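# Arrange cartons in the flow lane by date

## Task

Put every carton into the flow lane so that they are sorted by date, with the oldest date at the front of the lane.

## Robot and tools

Robots and cameras: three identical i2rt Big YAM arms, named arm1, arm2 and arm3. Each has six revolute joints, a two-finger gripper and a wrist camera (arm1_cam_wrist, arm2_cam_wrist, arm3_cam_wrist). Two room cameras, cam_a and cam_b, are fixed in the room. All images are 896x504 pixels, and each has its own pinhole-plus-radial calibration. Room-camera estimates are most reliable near the centre of the picture.

Frame: all poses share one scene frame. Its origin is on the floor, +z points up, and distances are in metres. Quaternions are written w, x, y, z.
- Each foot (base_link) faces its own +x. arm1 stands at (-1.399, -0.834, 0.768). arm2 stands at (-0.549, -0.349, 0.753). arm3 stands at (0.555, 0.297, 0.850).
- The table tops under the arms are at z=0.720.
- Reach is roughly 1.0 m from the joint1 axis.
- "hand" is the point between the finger pads, about 1 cm short of the fingertips. The fingers point along the hand's +z, and the gap opens along its y axis.
- When joints 1 and 6 are 0 and the hand is level and forward, the wrist camera sits on top of the hand and looks at the fingertips.

move: the optional keys are arm1, arm2, arm3 and cameras. Each arm key takes an object for that arm alone. An arm you leave out gets nothing new, but it may still be driving toward an older target. Inside an arm's object:
- "joints": absolute targets keyed by name. joint1_rad through joint6_rad are in radians. gripper_m is the fingertip gap in metres, from 0 to 0.093.
- "target": one list of 7 numbers [x, y, z, qw, qx, qy, qz]. It is an absolute hand pose in the scene frame, in metres. The hand travels in a straight line from its current hand_target toward it.
- "speed": the path's top speed, 0.002 to 0.5 m/s, default 0.25. Turning is capped at twice that value in rad/s. speed is only accepted together with target.
- If you send target, "joints" may hold nothing except gripper_m.

Joint ranges (radians), each with its tolerance for "done":
- joint1: -2.879 to 2.879 (±0.045). It turns the arm about the foot. Positive is counter-clockwise seen from above, and 0 points along the foot's +x.
- joint2: 0 to 3.141 (±0.14). At 0 the upper arm lies back, near level. Increasing lifts it up, then forward.
- joint3: 0 to 3.019 (±0.09). At 0 the elbow is folded shut. Positive opens it.
- joint4: -1.692 to 1.57 (±0.055). Positive tips the fingers up.
- joint5: -1.57 to 1.57 (±0.03). Positive swings the hand to the arm's right.
- joint6: -2.094 to 2.094 (±0.035). Positive rolls clockwise, viewed from behind the hand.
- gripper: tolerance ±0.003.

Motion behaviour:
- All motions in one call begin together.
- All hand paths in a call end at the same moment, paced by the slowest one. A path lasts 0.5 to 10 s, and a whole action at most 15 s.
- Joints move at different rates, so joint moves can swing the hand widely.
- The controller keeps each step within 100 mm and 20 degrees of the measured hand. Expect the hand to lag, wander, overshoot its speed when the arm is nearly straight, and settle a centimetre or more off.
- Paths do not avoid obstacles or other arms.

The cameras argument is a list of names, or "all". Omitting it gives every camera, and [] gives none. An unknown name or key makes the call invalid. An out-of-range value makes it refused. After a refused call, or a stop during a call, the rest of that reply's move, wait and finished_scene calls are skipped. After an invalid call they still run.

wait: {"seconds": 0 to 10, optional cameras}. Nothing new is commanded.

zoom_image: {"camera", "region": [x0, y0, x1, y1]}, in pixels from the top-left corner, at most 504x504. It works only on a camera that appeared in the latest images.

read_manual: returns licence text only. finished_scene: {"scene": the current scene number}. It is irreversible, so the lane must already be correct and stable.

Reading results:
- A move with no action returns every arm's full state.
- "pictures" lists the cameras in image order. Frames can be slightly older than the state.
- Arms under "as last shown" were not commanded this call. Their status reads "not commanded", and omitted lines are unchanged.
- The "move" line gives, per arm sent a motion, "done" or its worst status word.
- joint_positions lists the joints, then gripper_m.
- Joint velocities use the same order, in rad/s and m/s. "within noise" means the arm is still.
- Joint torques are drive outputs in N m for the six arm joints, weight included. Positive points toward larger angles. Torques 3 and 4 wrap at ±28, so a larger value flips sign.
- hand is the measured pose. hand_target is the pose that the held joint targets would give.

Status words:
- off_target: the joint stopped short and may still push.
- time_out: the joint ran out of time and keeps pushing toward a nearby target. on_its_own lists those joints, and "held at" there is the target, not the reading. Send the reported position to relax it.
- "joint command not followed" / "pose unreachable": the self- and arm-collision check held the command back. Afterwards the joint reads not_followed, and the arm may keep trying.
- limit_stop_at_motor_heat: the heat stop blocked the target. Re-send the target.

Gripper: closed on nothing it reads 0 to 0.003. When gripping a rigid item it reads up to 0.005 below the item's width, or up to 0.002 above it. Full force, about 50-64 N per pad, comes from commanding about 0.005 below the first-contact reading. Release by commanding well above the reading.

Hazards:
- Arms do not stop on contact and can push hard.
- A forceful squeeze between two robots ends the scene as a failure. This includes one gripper closing on another arm's fingers. The collision check can react late, and it ignores fingers, gripper housings and wrist cameras.
- Knocking anything out of the work area or onto the floor fails the task.
- Avoid drops, releasing while moving, slams and hard shoves.
- Loose items may get nudged by outside pushes.
- Sustained load, stretched-out poses or pushing against something heat the motors. MOTOR HOT appears at 85 °C. At 100 °C the arm goes limp and falls (OVER-TEMPERATURE FAULT) for 30-60 s or longer.
- The scene keeps running while you compose replies, and each robot holds its last command meanwhile.

Each tool is called after "Emit:" in YAML: its name, and indented under it one key for each argument.

## Session

Emit:
move:

Scene clock: 0.00 s.
Joint torques (N m): no reading
Heat: arm1: hottest joint1_rad 39 °C; arm2: hottest joint2_rad 40 °C; arm3: hottest joint1_rad 35 °C.
Joint velocities: within noise
arm1.joint_positions: joint1_rad=+0.194 joint2_rad=+0.304 joint3_rad=+1.546 joint4_rad=-1.590 joint5_rad=-0.074 joint6_rad=+0.225 gripper_m=+0.09396
arm1.joint_status: not commanded
arm1.hand: x=-1.3980 y=-0.8742 z=+1.3539 quat_wxyz=(-0.413, -0.697, -0.432, +0.395) (m; scene frame)
arm1.hand_target: x=-1.3971 y=-0.8712 z=+1.3606 quat_wxyz=(-0.419, -0.692, -0.430, +0.401) (m; scene frame)
arm1.hand_status: not commanded
arm2.joint_positions: joint1_rad=+0.324 joint2_rad=+0.267 joint3_rad=+1.656 joint4_rad=-1.577 joint5_rad=-0.025 joint6_rad=+0.557 gripper_m=+0.09396
arm2.joint_status: not commanded
arm2.hand: x=-0.5408 y=-0.3488 z=+1.3788 quat_wxyz=(+0.121, +0.719, -0.287, -0.622) (m; scene frame)
arm2.hand_target: x=-0.5353 y=-0.3500 z=+1.3818 quat_wxyz=(+0.122, +0.714, -0.285, -0.628) (m; scene frame)
arm2.hand_status: not commanded
arm3.joint_positions: joint1_rad=+0.466 joint2_rad=+0.542 joint3_rad=+1.486 joint4_rad=-1.413 joint5_rad=-0.179 joint6_rad=-0.503 gripper_m=+0.09396
arm3.joint_status: not commanded
arm3.hand: x=+0.5364 y=+0.1220 z=+1.4334 quat_wxyz=(-0.274, -0.490, -0.695, +0.450) (m; scene frame)
arm3.hand_target: x=+0.5374 y=+0.1259 z=+1.4420 quat_wxyz=(-0.277, -0.485, -0.691, +0.459) (m; scene frame)
arm3.hand_status: not commanded
pictures: arm1_cam_wrist, arm2_cam_wrist, arm3_cam_wrist, cam_a, cam_b

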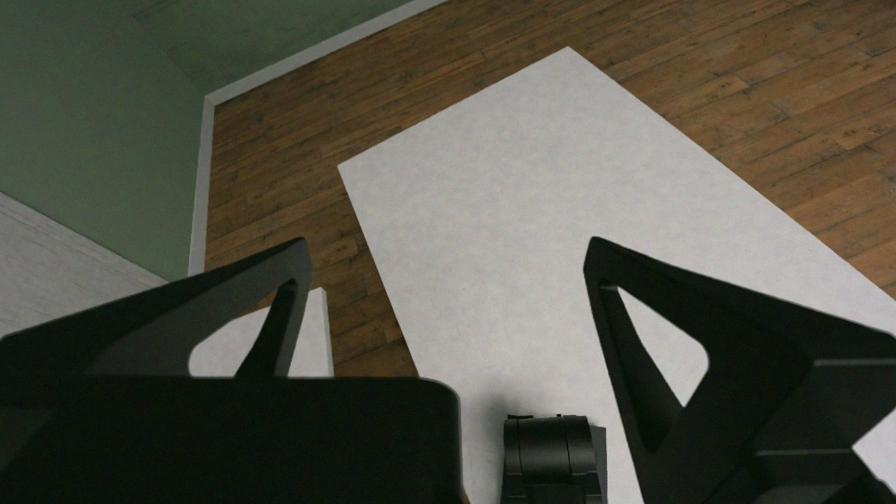

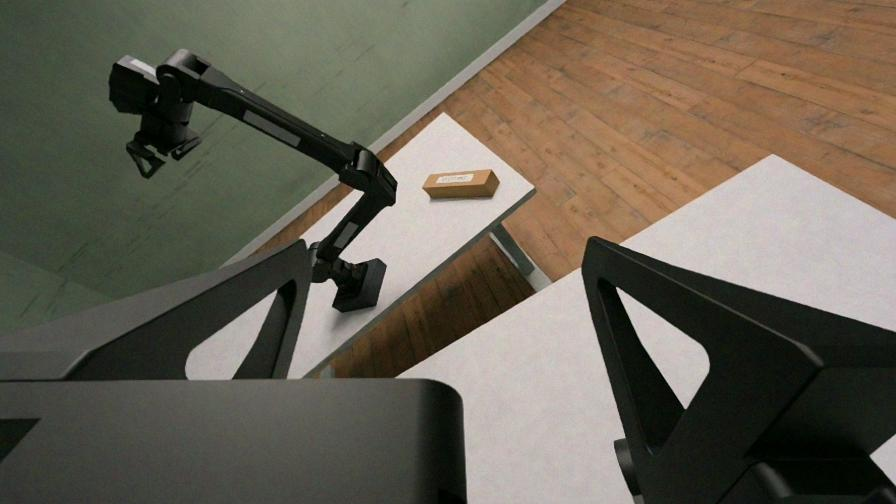

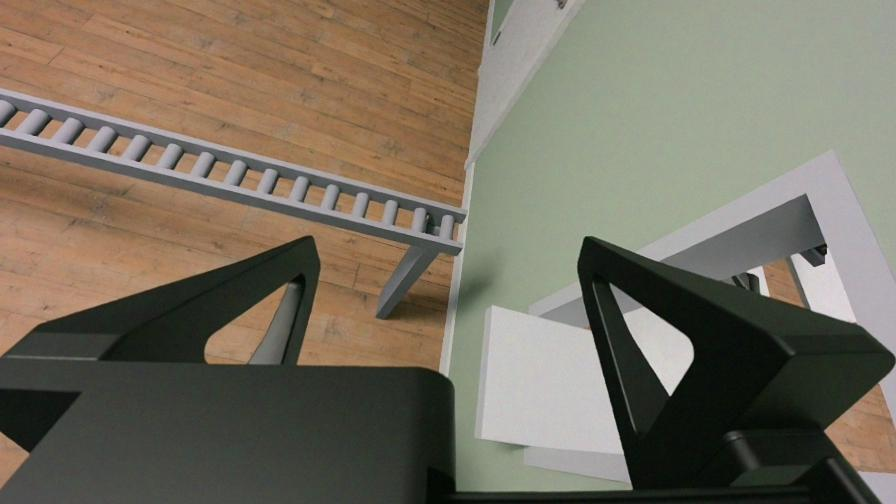

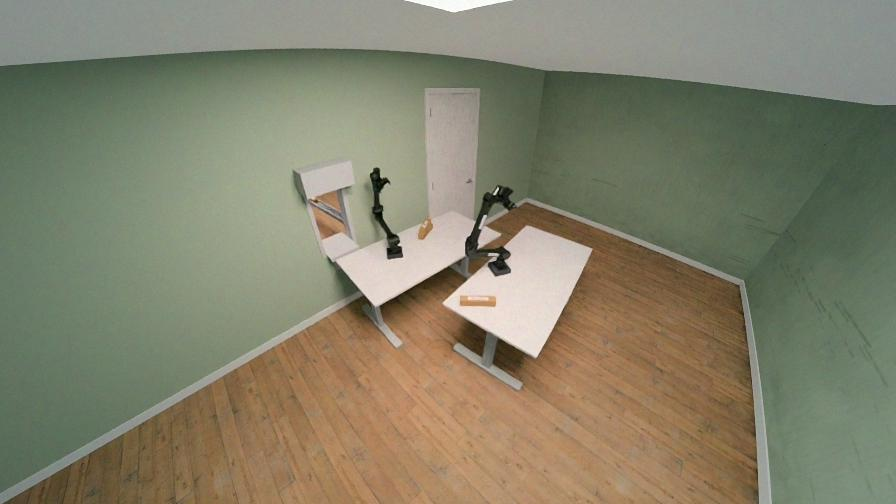

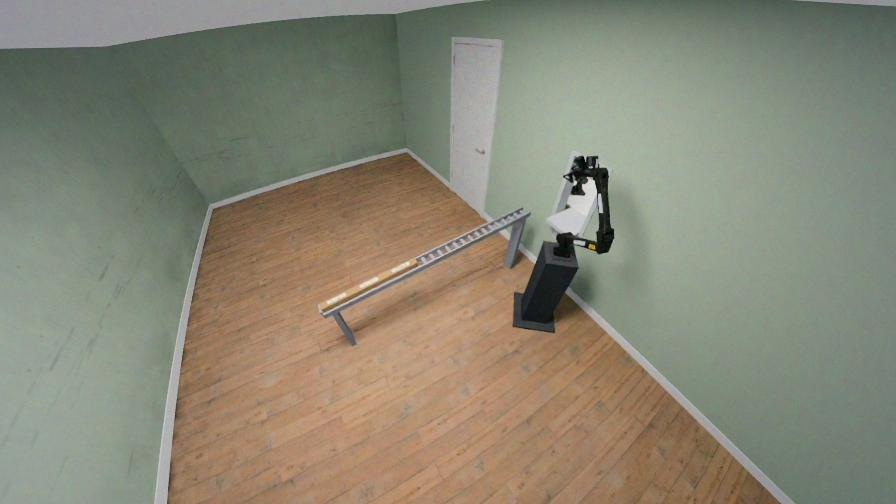

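Emit:
zoom_image:
  camera: "cam_a"
  region: [280, 140, 620, 400]

Emit:
zoom_image:
  camera: "cam_b"
  region: [300, 140, 640, 360]

Emit:
zoom_image:
  camera: "arm2_cam_wrist"
  region: [400, 140, 540, 230]

Emit:
zoom_image:
  camera: "cam_a"
  region: [440, 280, 520, 320]

Emit:
zoom_image:
  camera: "cam_a"
  region: [400, 205, 460, 245]

Emit:
zoom_image:
  camera: "cam_b"
  region: [310, 245, 430, 325]

Scaled by 1.482 from the camera's 896x504 image, which has a finer 1280x720 frame.

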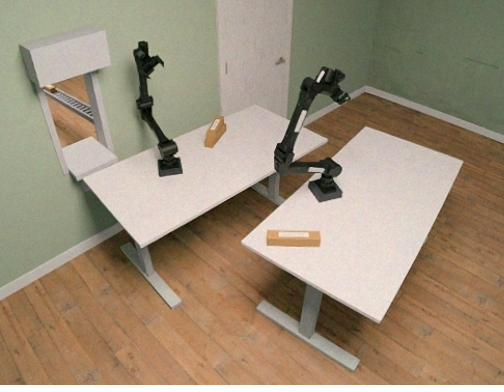

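Scaled by 1.482 from the camera's 896x504 image, which has a finer 1280x720 frame.

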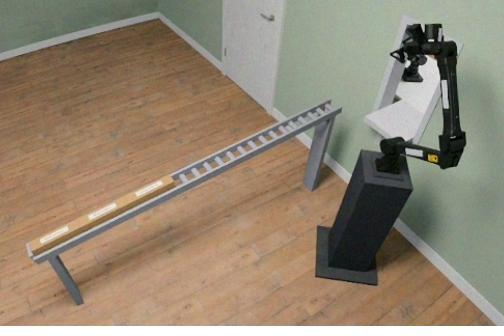

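Scaled by 3.600 from the camera's 896x504 image, which has a finer 1280x720 frame.

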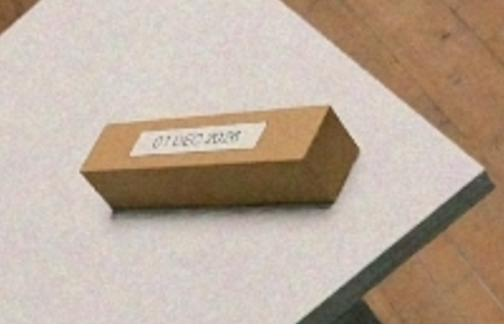

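Scaled by 6.300 from the camera's 896x504 image, which has a finer 1280x720 frame.

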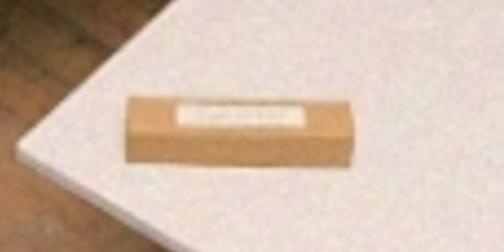

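Scaled by 8.400 from the camera's 896x504 image, which has a finer 1280x720 frame.

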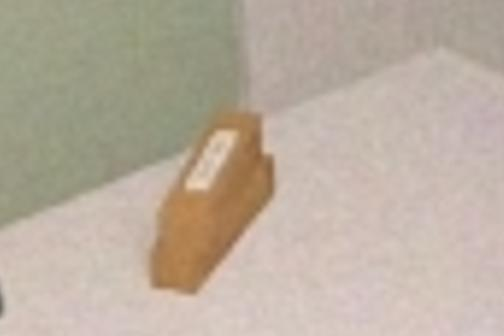

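Scaled by 4.200 from the camera's 896x504 image, which has a finer 1280x720 frame.

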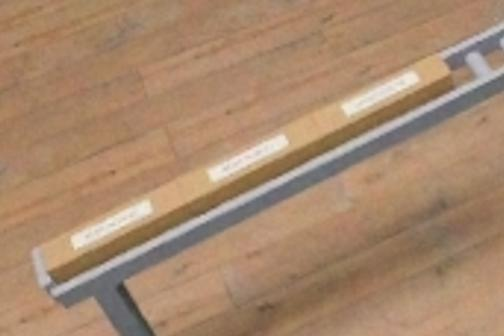

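Emit:
zoom_image:
  camera: "arm3_cam_wrist"
  region: [440, 130, 896, 504]

Emit:
zoom_image:
  camera: "arm3_cam_wrist"
  region: [0, 60, 504, 340]

Emit:
zoom_image:
  camera: "cam_a"
  region: [280, 150, 400, 270]

Emit:
zoom_image:
  camera: "cam_b"
  region: [500, 140, 630, 340]

Emit:
zoom_image:
  camera: "cam_b"
  region: [400, 190, 540, 280]

Scaled by 1.105 from the camera's 896x504 image, which has a finer 1280x720 frame.

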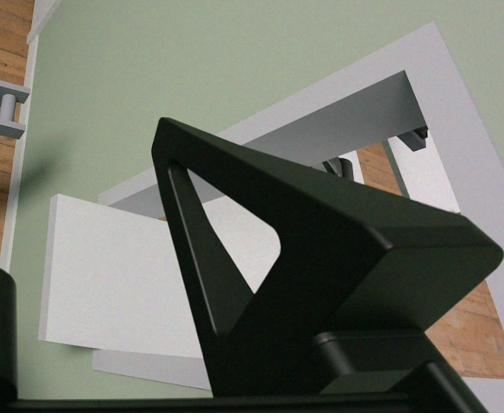

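Scaled by 1.000.

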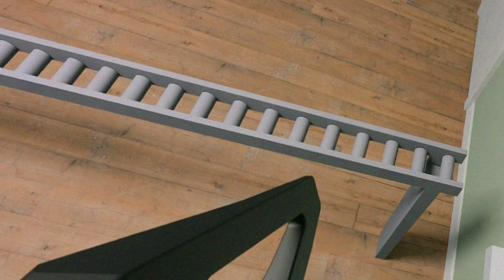

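Scaled by 4.200 from the camera's 896x504 image, which has a finer 1280x720 frame.

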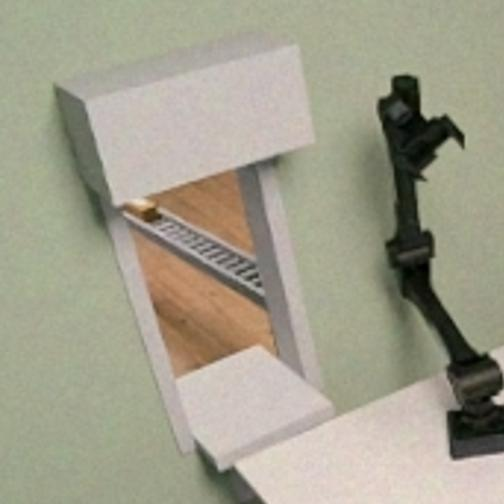

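Scaled by 2.520 from the camera's 896x504 image, which has a finer 1280x720 frame.

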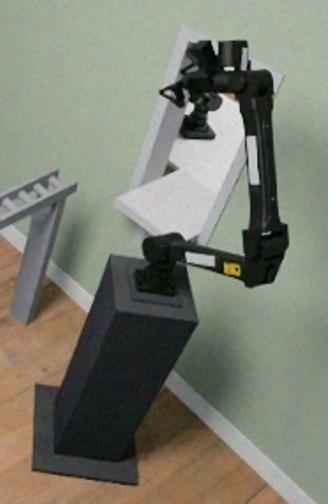

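Scaled by 3.600 from the camera's 896x504 image, which has a finer 1280x720 frame.

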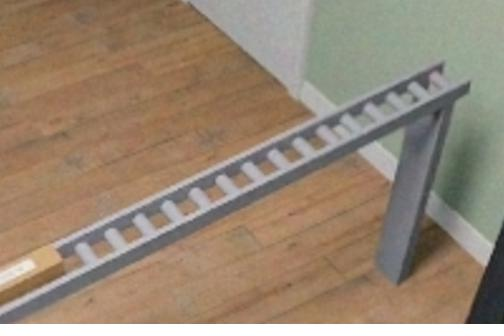

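Emit:
zoom_image:
  camera: "arm2_cam_wrist"
  region: [420, 165, 500, 205]

Emit:
zoom_image:
  camera: "cam_b"
  region: [315, 280, 365, 315]

Emit:
zoom_image:
  camera: "cam_b"
  region: [375, 250, 425, 285]

Scaled by 6.300 from the camera's 896x504 image, which has a finer 1280x720 frame.

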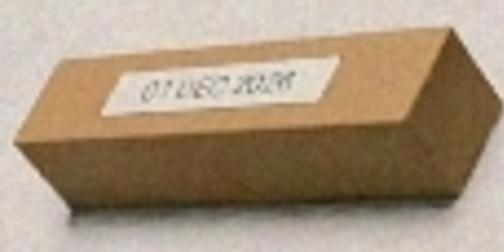

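Scaled by 10.080 from the camera's 896x504 image, which has a finer 1280x720 frame.

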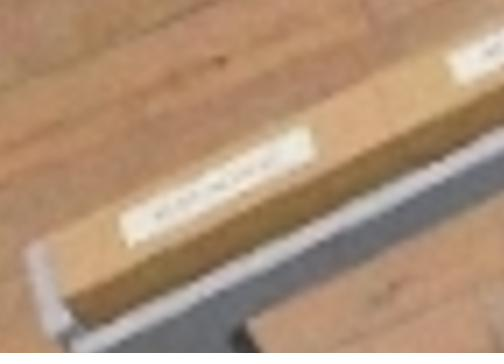

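Scaled by 10.080 from the camera's 896x504 image, which has a finer 1280x720 frame.

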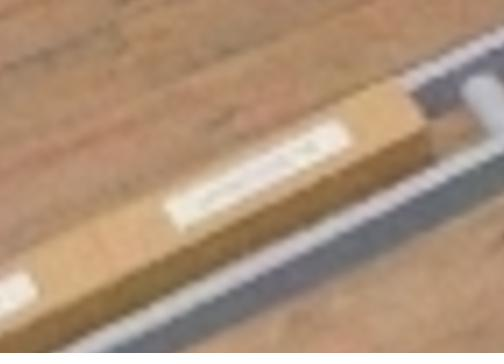

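Emit:
move:
  arm1: {"joints": {"joint1_rad": -2.379, "joint2_rad": 1.596, "joint3_rad": 1.386, "joint4_rad": -1.361, "joint5_rad": 0.0, "joint6_rad": 0.0}}
  arm2: {"joints": {"joint1_rad": 2.159, "joint2_rad": 1.359, "joint3_rad": 1.300, "joint4_rad": -1.513, "joint5_rad": 0.0, "joint6_rad": 0.0}}
  arm3: {"joints": {"joint1_rad": 0.513, "joint2_rad": 2.291, "joint3_rad": 2.227, "joint4_rad": -1.507, "joint5_rad": 0.0, "joint6_rad": 0.0}}

Scene clock: 97.57 s.
Joint torques (N m): arm1=[0.5 -16.91 8.84 -0.12 -0.01 -0.04] | arm2=[0.38 -9.05 9.65 0.28 -0.01 -0.11] | arm3=[1.08 -30.97 13.79 0.02 0.14 0.12]
Heat: arm1: hottest joint1_rad 39 °C; arm2: hottest joint2_rad 41 °C; arm3: hottest joint3_rad 36 °C.
move: arm1 done; arm2 done; arm3 done
Joint velocities: within noise
arm1.joint_positions: joint1_rad=-2.374 joint2_rad=+1.613 joint3_rad=+1.383 joint4_rad=-1.354 joint5_rad=+0.002 joint6_rad=+0.007 gripper_m=+0.09398
arm1.joint_status: all done
arm1.hand: x=-1.5321 y=-0.3797 z=+0.9426 quat_wxyz=(+0.000, -0.799, +0.602, -0.005) (m; scene frame)
arm1.hand_target: x=-1.5297 y=-0.3806 z=+0.9516 quat_wxyz=(+0.003, -0.799, +0.601, +0.001) (m; scene frame)
arm1.hand_status: not commanded
arm2.joint_positions: joint1_rad=+2.153 joint2_rad=+1.356 joint3_rad=+1.306 joint4_rad=-1.512 joint5_rad=+0.000 joint6_rad=+0.010 gripper_m=+0.09398
arm2.joint_status: all done
arm2.hand: x=-0.5347 y=-0.7370 z=+1.0081 quat_wxyz=(+0.011, +0.695, +0.719, -0.004) (m; scene frame)
arm2.hand_target: x=-0.5324 y=-0.7353 z=+1.0043 quat_wxyz=(+0.007, +0.690, +0.724, +0.000) (m; scene frame)
arm2.hand_status: not commanded
arm3.joint_positions: joint1_rad=+0.502 joint2_rad=+2.292 joint3_rad=+2.196 joint4_rad=-1.500 joint5_rad=-0.003 joint6_rad=-0.008 gripper_m=+0.09396
arm3.joint_status: all done
arm3.hand: x=+0.3938 y=-0.3807 z=+0.9371 quat_wxyz=(+0.006, -0.782, -0.623, -0.012) (m; scene frame)
arm3.hand_target: x=+0.3993 y=-0.3890 z=+0.9495 quat_wxyz=(+0.000, -0.781, -0.625, -0.001) (m; scene frame)
arm3.hand_status: not commanded
pictures: arm1_cam_wrist, arm2_cam_wrist, arm3_cam_wrist, cam_a, cam_b
camera_calibration:
arm1_cam_wrist: T_world_to_cam=[[0.959944, 0.27954, -0.0190829, 1.59813], [0.227877, -0.739275, 0.633675, -0.531086], [0.16303, -0.612641, -0.773364, 0.869637], [0, 0, 0, 1]] pos_world=[-1.55487, -0.306586, 1.03958]
arm2_cam_wrist: T_world_to_cam=[[-0.999289, -0.0375283, 0.00351574, -0.567466], [-0.0294834, 0.836354, 0.547396, 0.0567284], [-0.0234833, 0.546904, -0.836866, 1.3571], [0, 0, 0, 1]] pos_world=[-0.533521, -0.810943, 1.10665]
arm3_cam_wrist: T_world_to_cam=[[-0.971213, 0.238097, -0.00741146, 0.4809], [0.183061, 0.765905, 0.616343, -0.356169], [0.152426, 0.597243, -0.787443, 1.02823], [0, 0, 0, 1]] pos_world=[0.375527, -0.455815, 1.03276]

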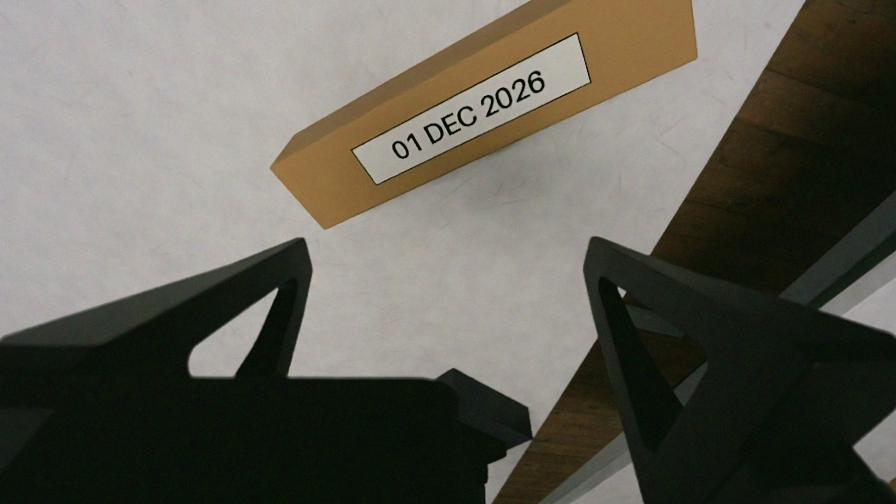

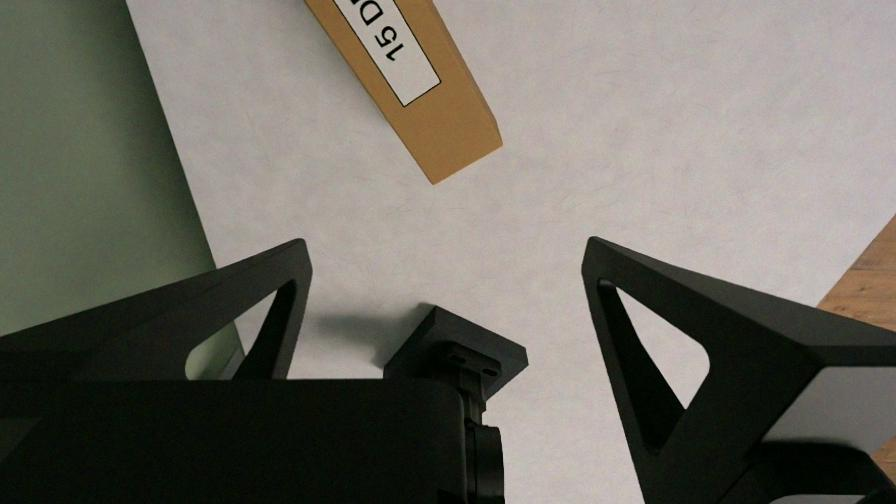

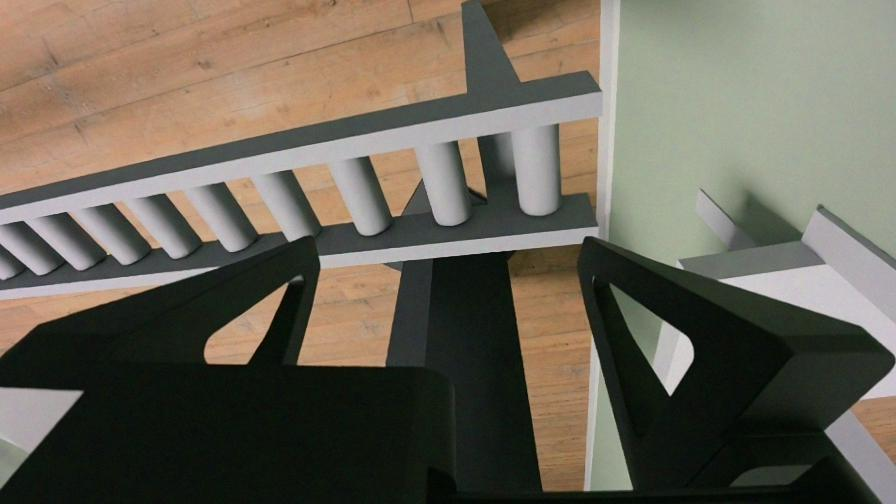

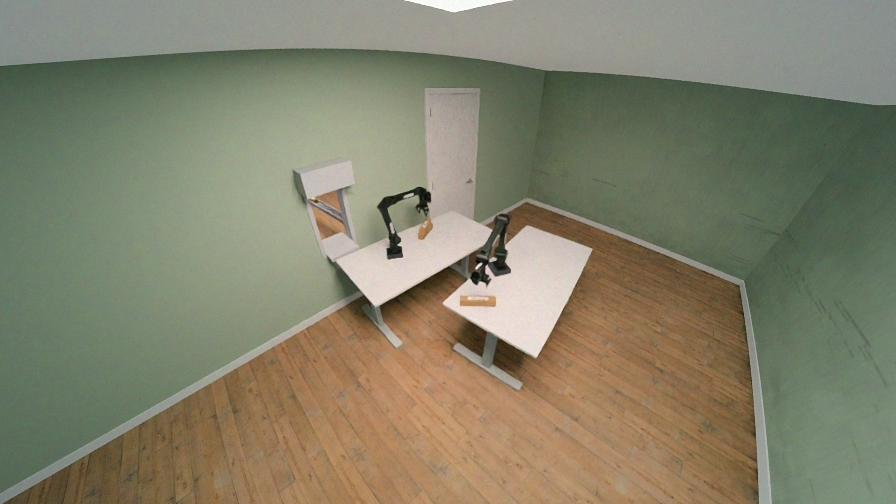

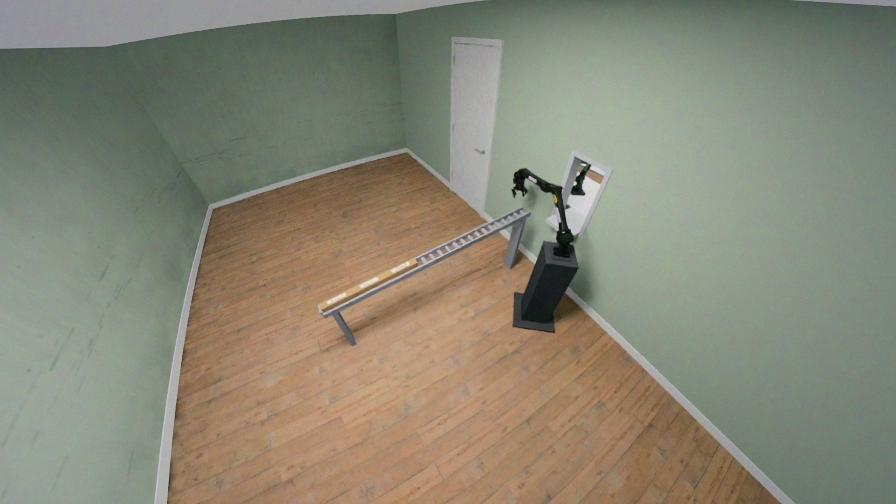

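Emit:
move:
  arm1: {"target": [-1.523, -0.401, 0.84, 0.0, -0.3746, 0.9272, 0.0]}
  arm2: {"joints": {"joint1_rad": 2.26, "joint2_rad": 1.708, "joint3_rad": 1.829, "joint4_rad": -1.68, "joint5_rad": 0.0, "joint6_rad": 0.0}}
  cameras: ["arm1_cam_wrist", "arm2_cam_wrist", "arm3_cam_wrist"]

Emit:
zoom_image:
  camera: "arm3_cam_wrist"
  region: [300, 60, 660, 290]

Emit:
zoom_image:
  camera: "arm3_cam_wrist"
  region: [0, 120, 360, 310]

Scene clock: 139.63 s.
Joint torques (N m): arm1=[0.15 -13.86 7.79 0.5 0.19 0.13] | arm2=[-0.03 -14.27 13.93 -0.1 -0.01 -0.11] | arm3=[0.91 -30.68 13.72 0.06 0.14 0.15]
Heat: arm1: hottest joint2_rad 40 °C; arm2: hottest joint2_rad 41 °C; arm3: hottest joint3_rad 43 °C.
move: arm1 done; arm2 done
Joint velocities: within noise
arm1.joint_positions: joint1_rad=-2.374 joint2_rad=+1.638 joint3_rad=+1.135 joint4_rad=-1.076 joint5_rad=-0.004 joint6_rad=+1.072 gripper_m=+0.09399
arm1.joint_status: not commanded
arm1.hand: x=-1.5254 y=-0.4050 z=+0.8433 quat_wxyz=(+0.000, -0.382, +0.924, -0.002) (m; scene frame)
arm1.hand_target: x=-1.5229 y=-0.4010 z=+0.8400 quat_wxyz=(+0.000, -0.375, +0.927, +0.000) (m; scene frame)
arm1.hand_status: done (0.006 m and 1.0 deg from the pose sent, 0.105 m and 62.0 deg at the start)
arm2.joint_positions: joint1_rad=+2.259 joint2_rad=+1.699 joint3_rad=+1.780 joint4_rad=-1.672 joint5_rad=+0.000 joint6_rad=+0.009 gripper_m=+0.09398
arm2.joint_status: all done
arm2.hand: x=-0.4756 y=-0.8535 z=+1.0422 quat_wxyz=(+0.000, +0.656, +0.755, +0.005) (m; scene frame)
arm2.hand_target: x=-0.4738 y=-0.8627 z=+1.0565 quat_wxyz=(+0.012, +0.652, +0.758, -0.005) (m; scene frame)
arm2.hand_status: not commanded
arm3: as last shown
pictures: arm1_cam_wrist, arm2_cam_wrist, arm3_cam_wrist
camera_calibration:
arm1_cam_wrist: T_world_to_cam=[[0.709362, -0.704517, -0.0214608, 0.818101], [-0.538446, -0.561295, 0.62851, -1.5809], [-0.454842, -0.434286, -0.777506, -0.0905336], [0, 0, 0, 1]] pos_world=[-1.47274, -0.350301, 0.940777]
arm2_cam_wrist: T_world_to_cam=[[-0.98959, -0.143828, 0.00496798, -0.60049], [-0.115235, 0.812598, 0.571318, 0.0513311], [-0.0862084, 0.564799, -0.820713, 1.41926], [0, 0, 0, 1]] pos_world=[-0.465972, -0.929677, 1.13847]
arm3_cam_wrist: T_world_to_cam=[[-0.971213, 0.238097, -0.00741146, 0.4809], [0.183061, 0.765905, 0.616343, -0.356169], [0.152426, 0.597243, -0.787443, 1.02823], [0, 0, 0, 1]] pos_world=[0.375527, -0.455815, 1.03276]

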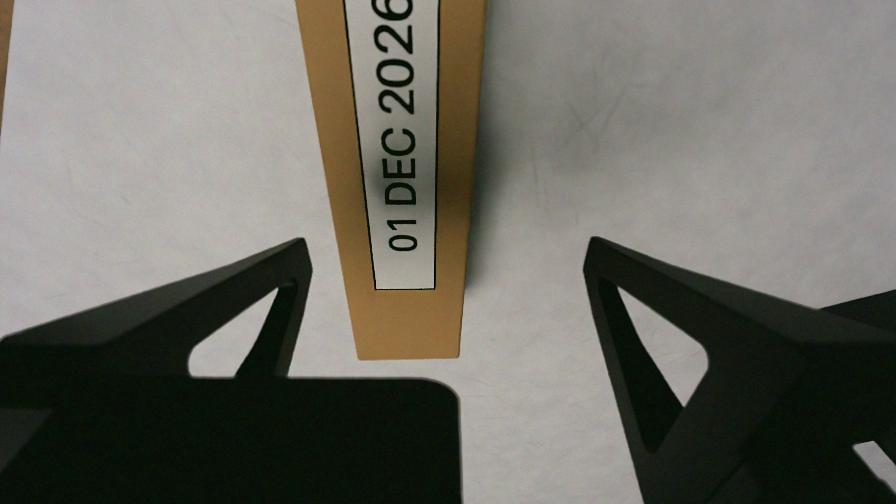

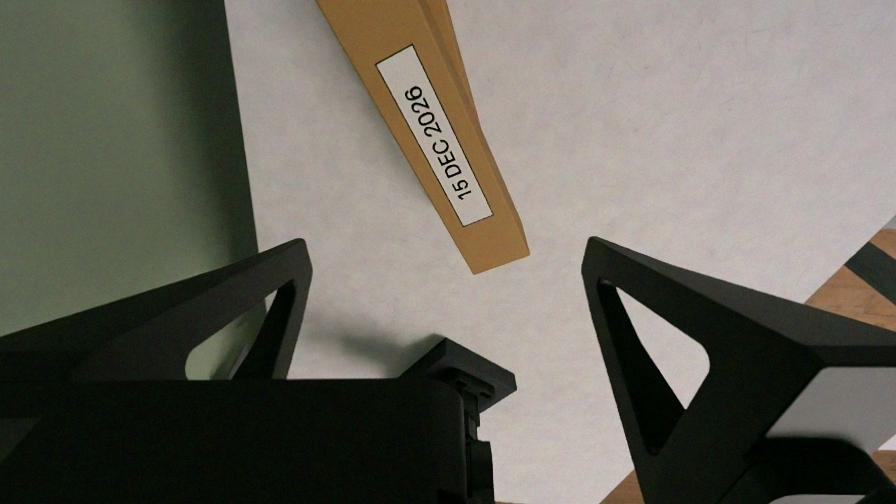

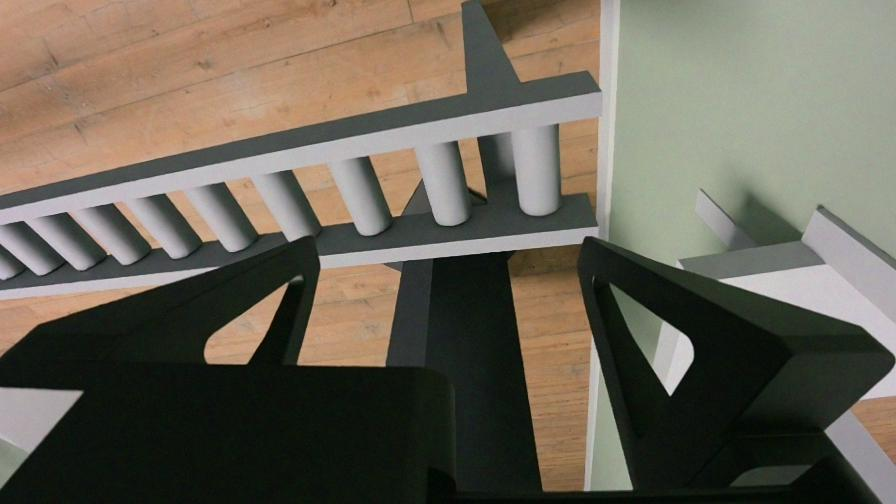

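Scaled by 1.400 from the camera's 896x504 image, which has a finer 1280x720 frame.

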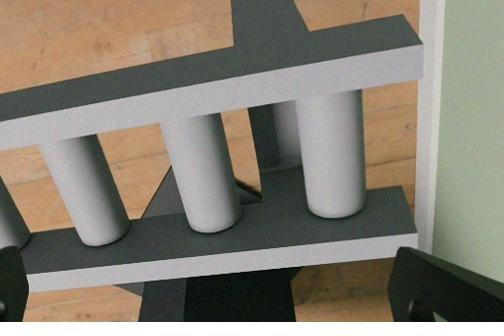

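Scaled by 1.400 from the camera's 896x504 image, which has a finer 1280x720 frame.

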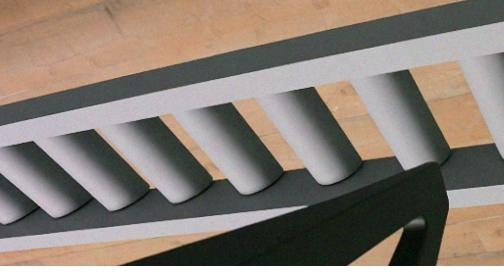

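Emit:
zoom_image:
  camera: "arm2_cam_wrist"
  region: [300, 0, 560, 290]

Emit:
move:
  arm1: {"target": [-1.543, -0.387, 0.82, 0.0, -0.3665, 0.9304, 0.0]}
  cameras: ["arm1_cam_wrist"]

Scaled by 1.738 from the camera's 896x504 image, which has a finer 1280x720 frame.

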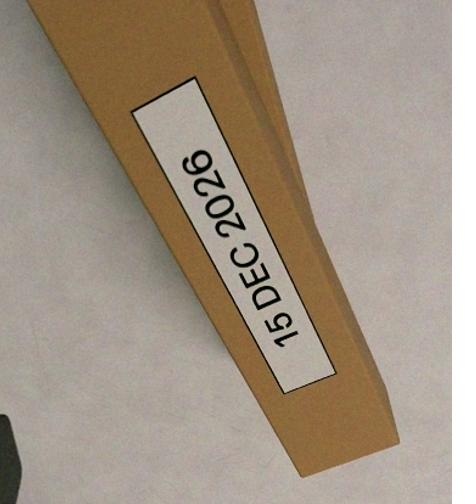

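Scene clock: 166.87 s.
Joint torques (N m): arm1=[2.08 -15.09 9.85 0.43 0.16 0.21] | arm2=[-0.03 -14.27 13.94 -0.09 -0.01 -0.11] | arm3=[1.14 -30.56 13.72 0.05 0.13 0.15]
Heat: arm1: hottest joint2_rad 40 °C; arm2: hottest joint3_rad 49 °C; arm3: hottest joint3_rad 45 °C.
move: arm1 off_target
Joint velocities: within noise
arm1.joint_positions: joint1_rad=-2.365 joint2_rad=+1.713 joint3_rad=+1.135 joint4_rad=-1.039 joint5_rad=-0.004 joint6_rad=+1.122 gripper_m=+0.09399
arm1.joint_status: not commanded
arm1.hand: x=-1.5301 y=-0.4025 z=+0.8109 quat_wxyz=(-0.002, -0.363, +0.932, -0.021) (m; scene frame)
arm1.hand_target: x=-1.5429 y=-0.3877 z=+0.8203 quat_wxyz=(+0.000, -0.367, +0.930, +0.000) (m; scene frame)
arm1.hand_status: off_target (0.022 m and 2.4 deg from the pose sent, 0.034 m and 2.0 deg at the start)
arm2, arm3: as last shown
pictures: arm1_cam_wrist
camera_calibration:
arm1_cam_wrist: T_world_to_cam=[[0.679731, -0.733347, 0.0129878, 0.737663], [-0.568344, -0.515433, 0.641337, -1.59936], [-0.463628, -0.443318, -0.767149, -0.142208], [0, 0, 0, 1]] pos_world=[-1.47633, -0.346444, 0.907054]

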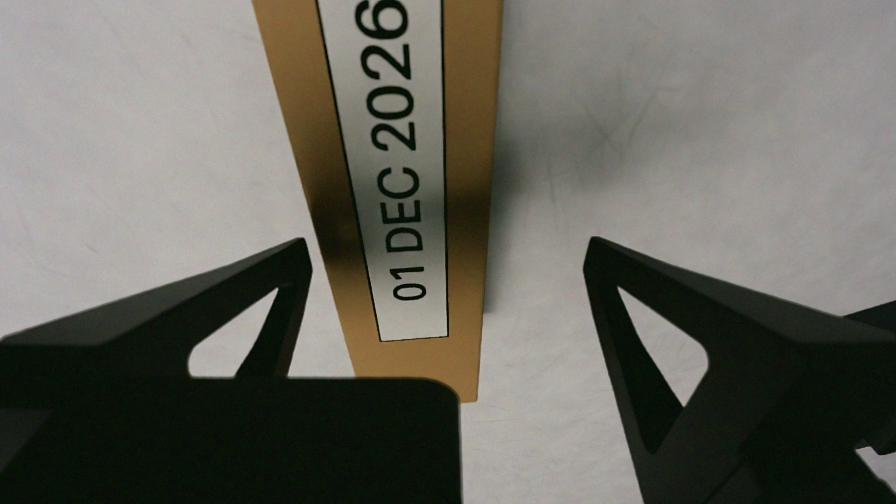

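Emit:
zoom_image:
  camera: "arm1_cam_wrist"
  region: [240, 180, 660, 420]

Emit:
zoom_image:
  camera: "cam_a"
  region: [440, 250, 520, 320]

Scaled by 1.200 from the camera's 896x504 image, which has a finer 1280x720 frame.

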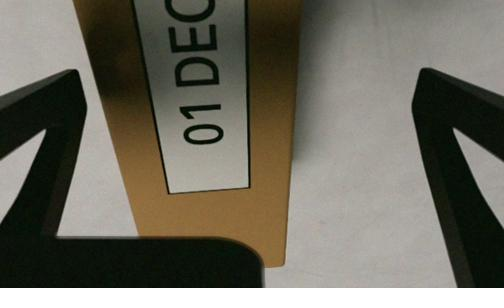

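This scene's latest camera images include none from cam_a. They are from: arm1_cam_wrist. cam_a's image comes with the result of a call that names it in "cameras".

Emit:
move:
  arm1: {"target": [-1.548, -0.379, 0.86, 0.0, -0.3665, 0.9304, 0.0]}
  cameras: ["arm1_cam_wrist", "cam_a"]

Emit:
zoom_image:
  camera: "cam_a"
  region: [440, 240, 540, 320]

Emit:
zoom_image:
  camera: "cam_a"
  region: [370, 170, 470, 270]

Scene clock: 201.63 s.
Joint torques (N m): arm1=[2.02 -16.32 11 -0.28 0.16 0.14] | arm2=[0.03 -14.27 13.94 -0.09 -0.01 -0.11] | arm3=[1.03 -30.74 13.72 0.1 0.13 0.14]
Heat: arm1: hottest joint2_rad 40 °C; arm2: hottest joint3_rad 54 °C; arm3: hottest joint3_rad 46 °C.
move: arm1 off_target
Joint velocities: within noise
arm1.joint_positions: joint1_rad=-2.361 joint2_rad=+1.697 joint3_rad=+1.205 joint4_rad=-1.126 joint5_rad=-0.004 joint6_rad=+1.127 gripper_m=+0.09399
arm1.joint_status: not commanded
arm1.hand: x=-1.5350 y=-0.3930 z=+0.8413 quat_wxyz=(-0.002, -0.363, +0.932, -0.021) (m; scene frame)
arm1.hand_target: x=-1.5477 y=-0.3798 z=+0.8602 quat_wxyz=(+0.000, -0.367, +0.930, +0.000) (m; scene frame)
arm1.hand_status: off_target (0.027 m and 2.5 deg from the pose sent, 0.057 m and 2.4 deg at the start)
arm2, arm3: as last shown
pictures: arm1_cam_wrist, cam_a
camera_calibration:
arm1_cam_wrist: T_world_to_cam=[[0.678832, -0.734165, 0.0137276, 0.745198], [-0.56923, -0.514334, 0.641434, -1.61772], [-0.463858, -0.44324, -0.767055, -0.117303], [0, 0, 0, 1]] pos_world=[-1.48113, -0.336943, 0.937453]

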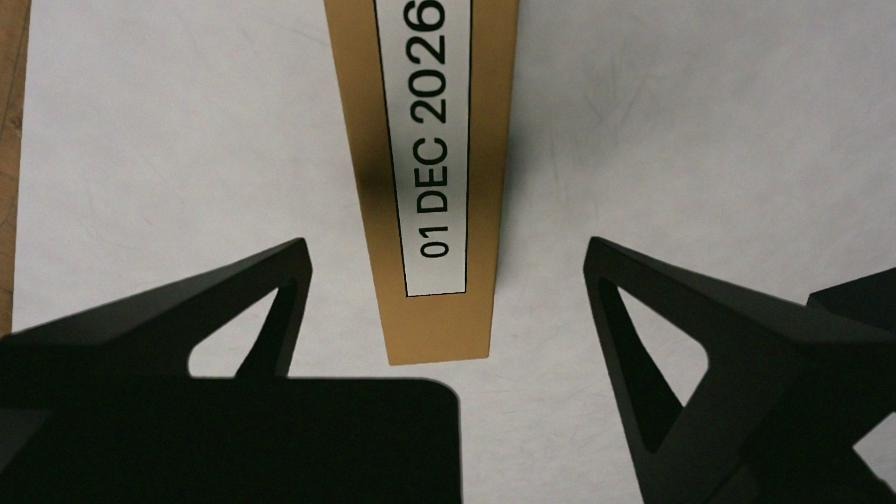

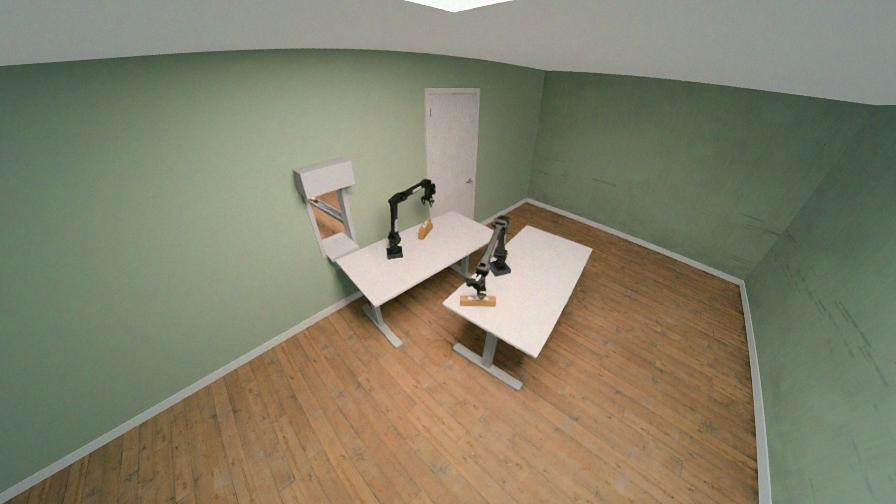

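Scaled by 5.040 from the camera's 896x504 image, which has a finer 1280x720 frame.

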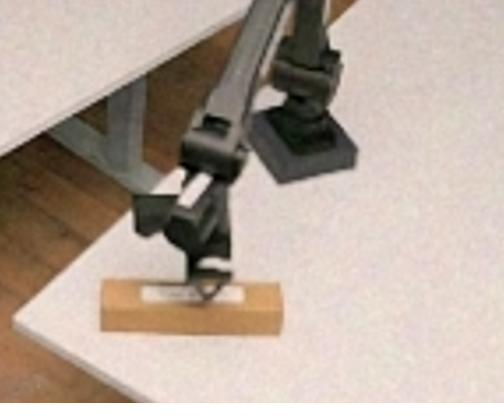

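Scaled by 5.040 from the camera's 896x504 image, which has a finer 1280x720 frame.

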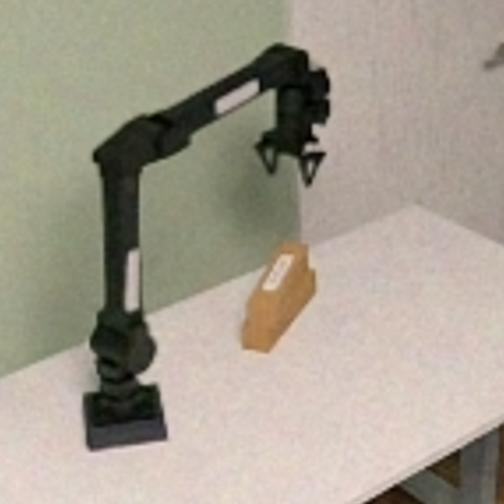

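Emit:
move:
  arm1: {"target": [-1.5525, -0.375, 0.79, 0.0, -0.3665, 0.9304, 0.0], "speed": 0.15}
  cameras: ["arm1_cam_wrist", "cam_a"]

Emit:
zoom_image:
  camera: "cam_a"
  region: [440, 250, 520, 314]

Scene clock: 217.20 s.
Joint torques (N m): arm1=[2.08 -16.09 7.72 0.46 0.17 0.14] | arm2=[0.03 -14.27 13.93 -0.1 -0.01 -0.11] | arm3=[0.73 -30.68 13.65 0.02 0.13 0.13]
Heat: arm1: hottest joint3_rad 42 °C; arm2: hottest joint3_rad 56 °C; arm3: hottest joint3_rad 46 °C.
move: arm1 off_target
Joint velocities: within noise
arm1.joint_positions: joint1_rad=-2.355 joint2_rad=+1.793 joint3_rad=+1.177 joint4_rad=-0.977 joint5_rad=-0.004 joint6_rad=+1.134 gripper_m=+0.09399
arm1.joint_status: not commanded
arm1.hand: x=-1.5426 y=-0.3787 z=+0.7879 quat_wxyz=(-0.001, -0.363, +0.932, -0.009) (m; scene frame)
arm1.hand_target: x=-1.5524 y=-0.3752 z=+0.7901 quat_wxyz=(+0.000, -0.367, +0.930, +0.000) (m; scene frame)
arm1.hand_status: off_target (0.011 m and 1.2 deg from the pose sent, 0.057 m and 2.5 deg at the start)
arm2, arm3: as last shown
pictures: arm1_cam_wrist, cam_a
camera_calibration:
arm1_cam_wrist: T_world_to_cam=[[0.67892, -0.734167, -0.00814018, 0.77896], [-0.564709, -0.529236, 0.633256, -1.57274], [-0.469224, -0.425333, -0.7739, -0.1516], [0, 0, 0, 1]] pos_world=[-1.48813, -0.324947, 0.884968]

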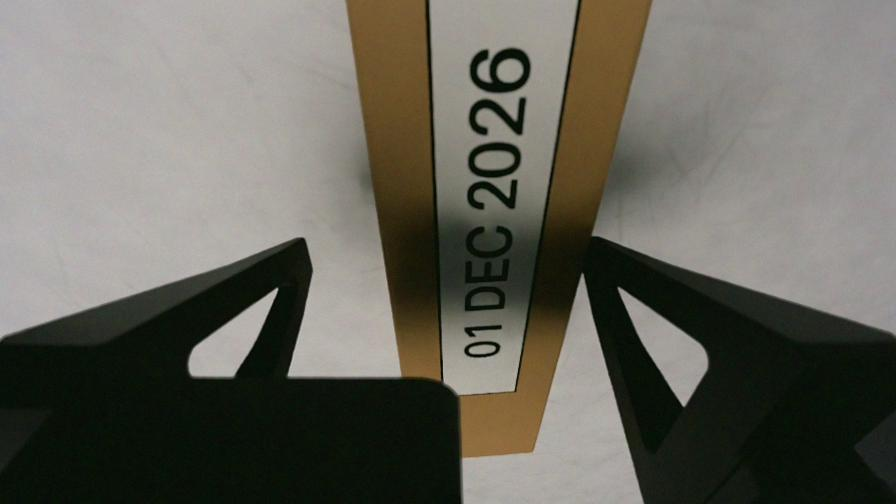

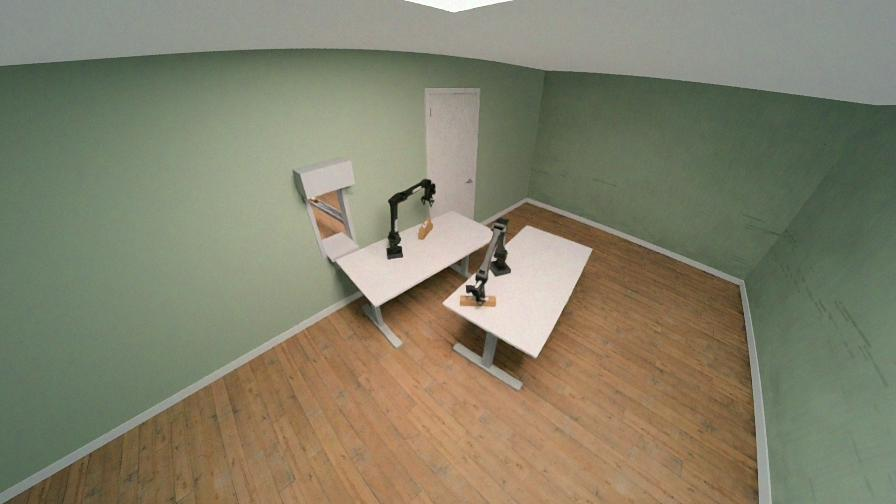

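Scaled by 6.300 from the camera's 896x504 image, which has a finer 1280x720 frame.

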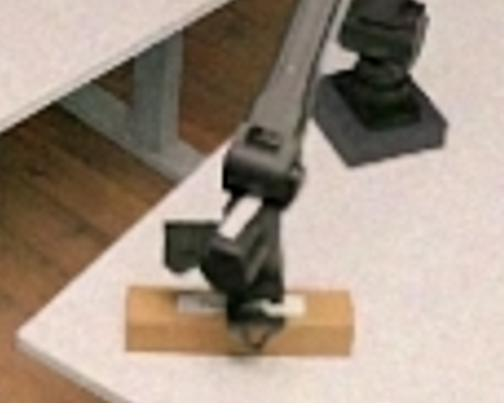

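Emit:
move:
  arm1: {"target": [-1.5426, -0.3858, 0.772, 0.0, -0.3665, 0.9304, 0.0], "speed": 0.1}
  cameras: ["arm1_cam_wrist", "cam_a"]

Emit:
zoom_image:
  camera: "cam_a"
  region: [440, 250, 520, 314]

Scene clock: 229.43 s.
Joint torques (N m): arm1=[1.14 -15.91 6.89 0.5 0.19 0.01] | arm2=[0.03 -14.27 13.93 -0.09 -0.01 -0.11] | arm3=[0.91 -30.62 13.74 0.03 0.13 0.14]
Heat: arm1: hottest joint3_rad 42 °C; arm2: hottest joint3_rad 57 °C; arm3: hottest joint3_rad 47 °C.
move: arm1 done
Joint velocities: within noise
arm1.joint_positions: joint1_rad=-2.355 joint2_rad=+1.793 joint3_rad=+1.125 joint4_rad=-0.918 joint5_rad=-0.004 joint6_rad=+1.134 gripper_m=+0.09399
arm1.joint_status: not commanded
arm1.hand: x=-1.5395 y=-0.3883 z=+0.7720 quat_wxyz=(-0.001, -0.363, +0.932, -0.006) (m; scene frame)
arm1.hand_target: x=-1.5426 y=-0.3858 z=+0.7720 quat_wxyz=(+0.000, -0.366, +0.930, +0.000) (m; scene frame)
arm1.hand_status: done (0.004 m and 0.8 deg from the pose sent, 0.017 m and 1.2 deg at the start)
arm2, arm3: as last shown
pictures: arm1_cam_wrist, cam_a
camera_calibration:
arm1_cam_wrist: T_world_to_cam=[[0.678629, -0.734342, -0.0142897, 0.773883], [-0.56362, -0.533137, 0.63095, -1.56408], [-0.470951, -0.420127, -0.775692, -0.165841], [0, 0, 0, 1]] pos_world=[-1.48483, -0.335247, 0.869272]

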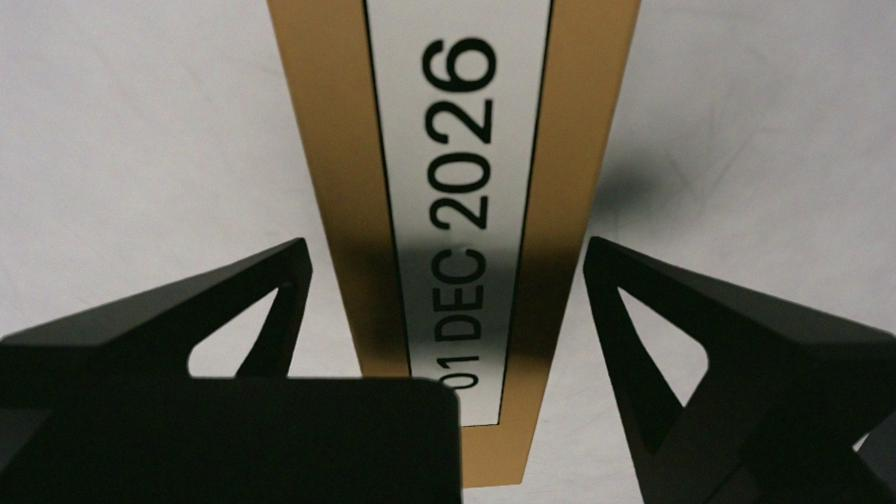

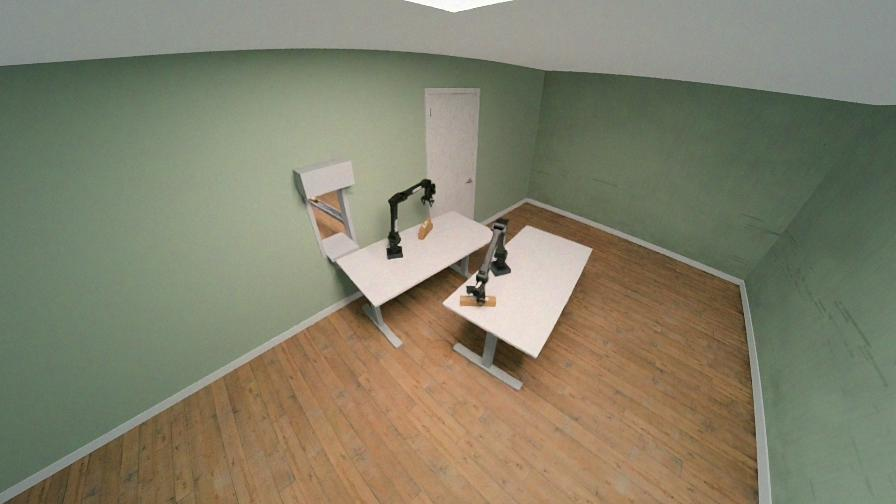

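Scaled by 6.300 from the camera's 896x504 image, which has a finer 1280x720 frame.

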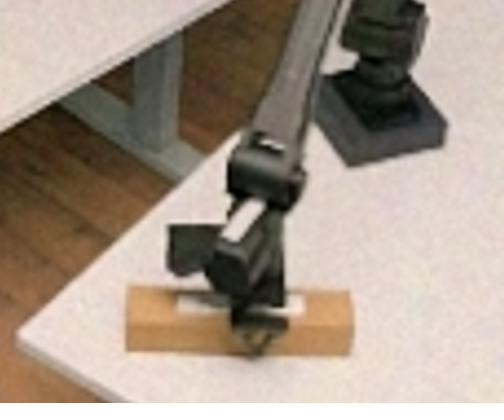

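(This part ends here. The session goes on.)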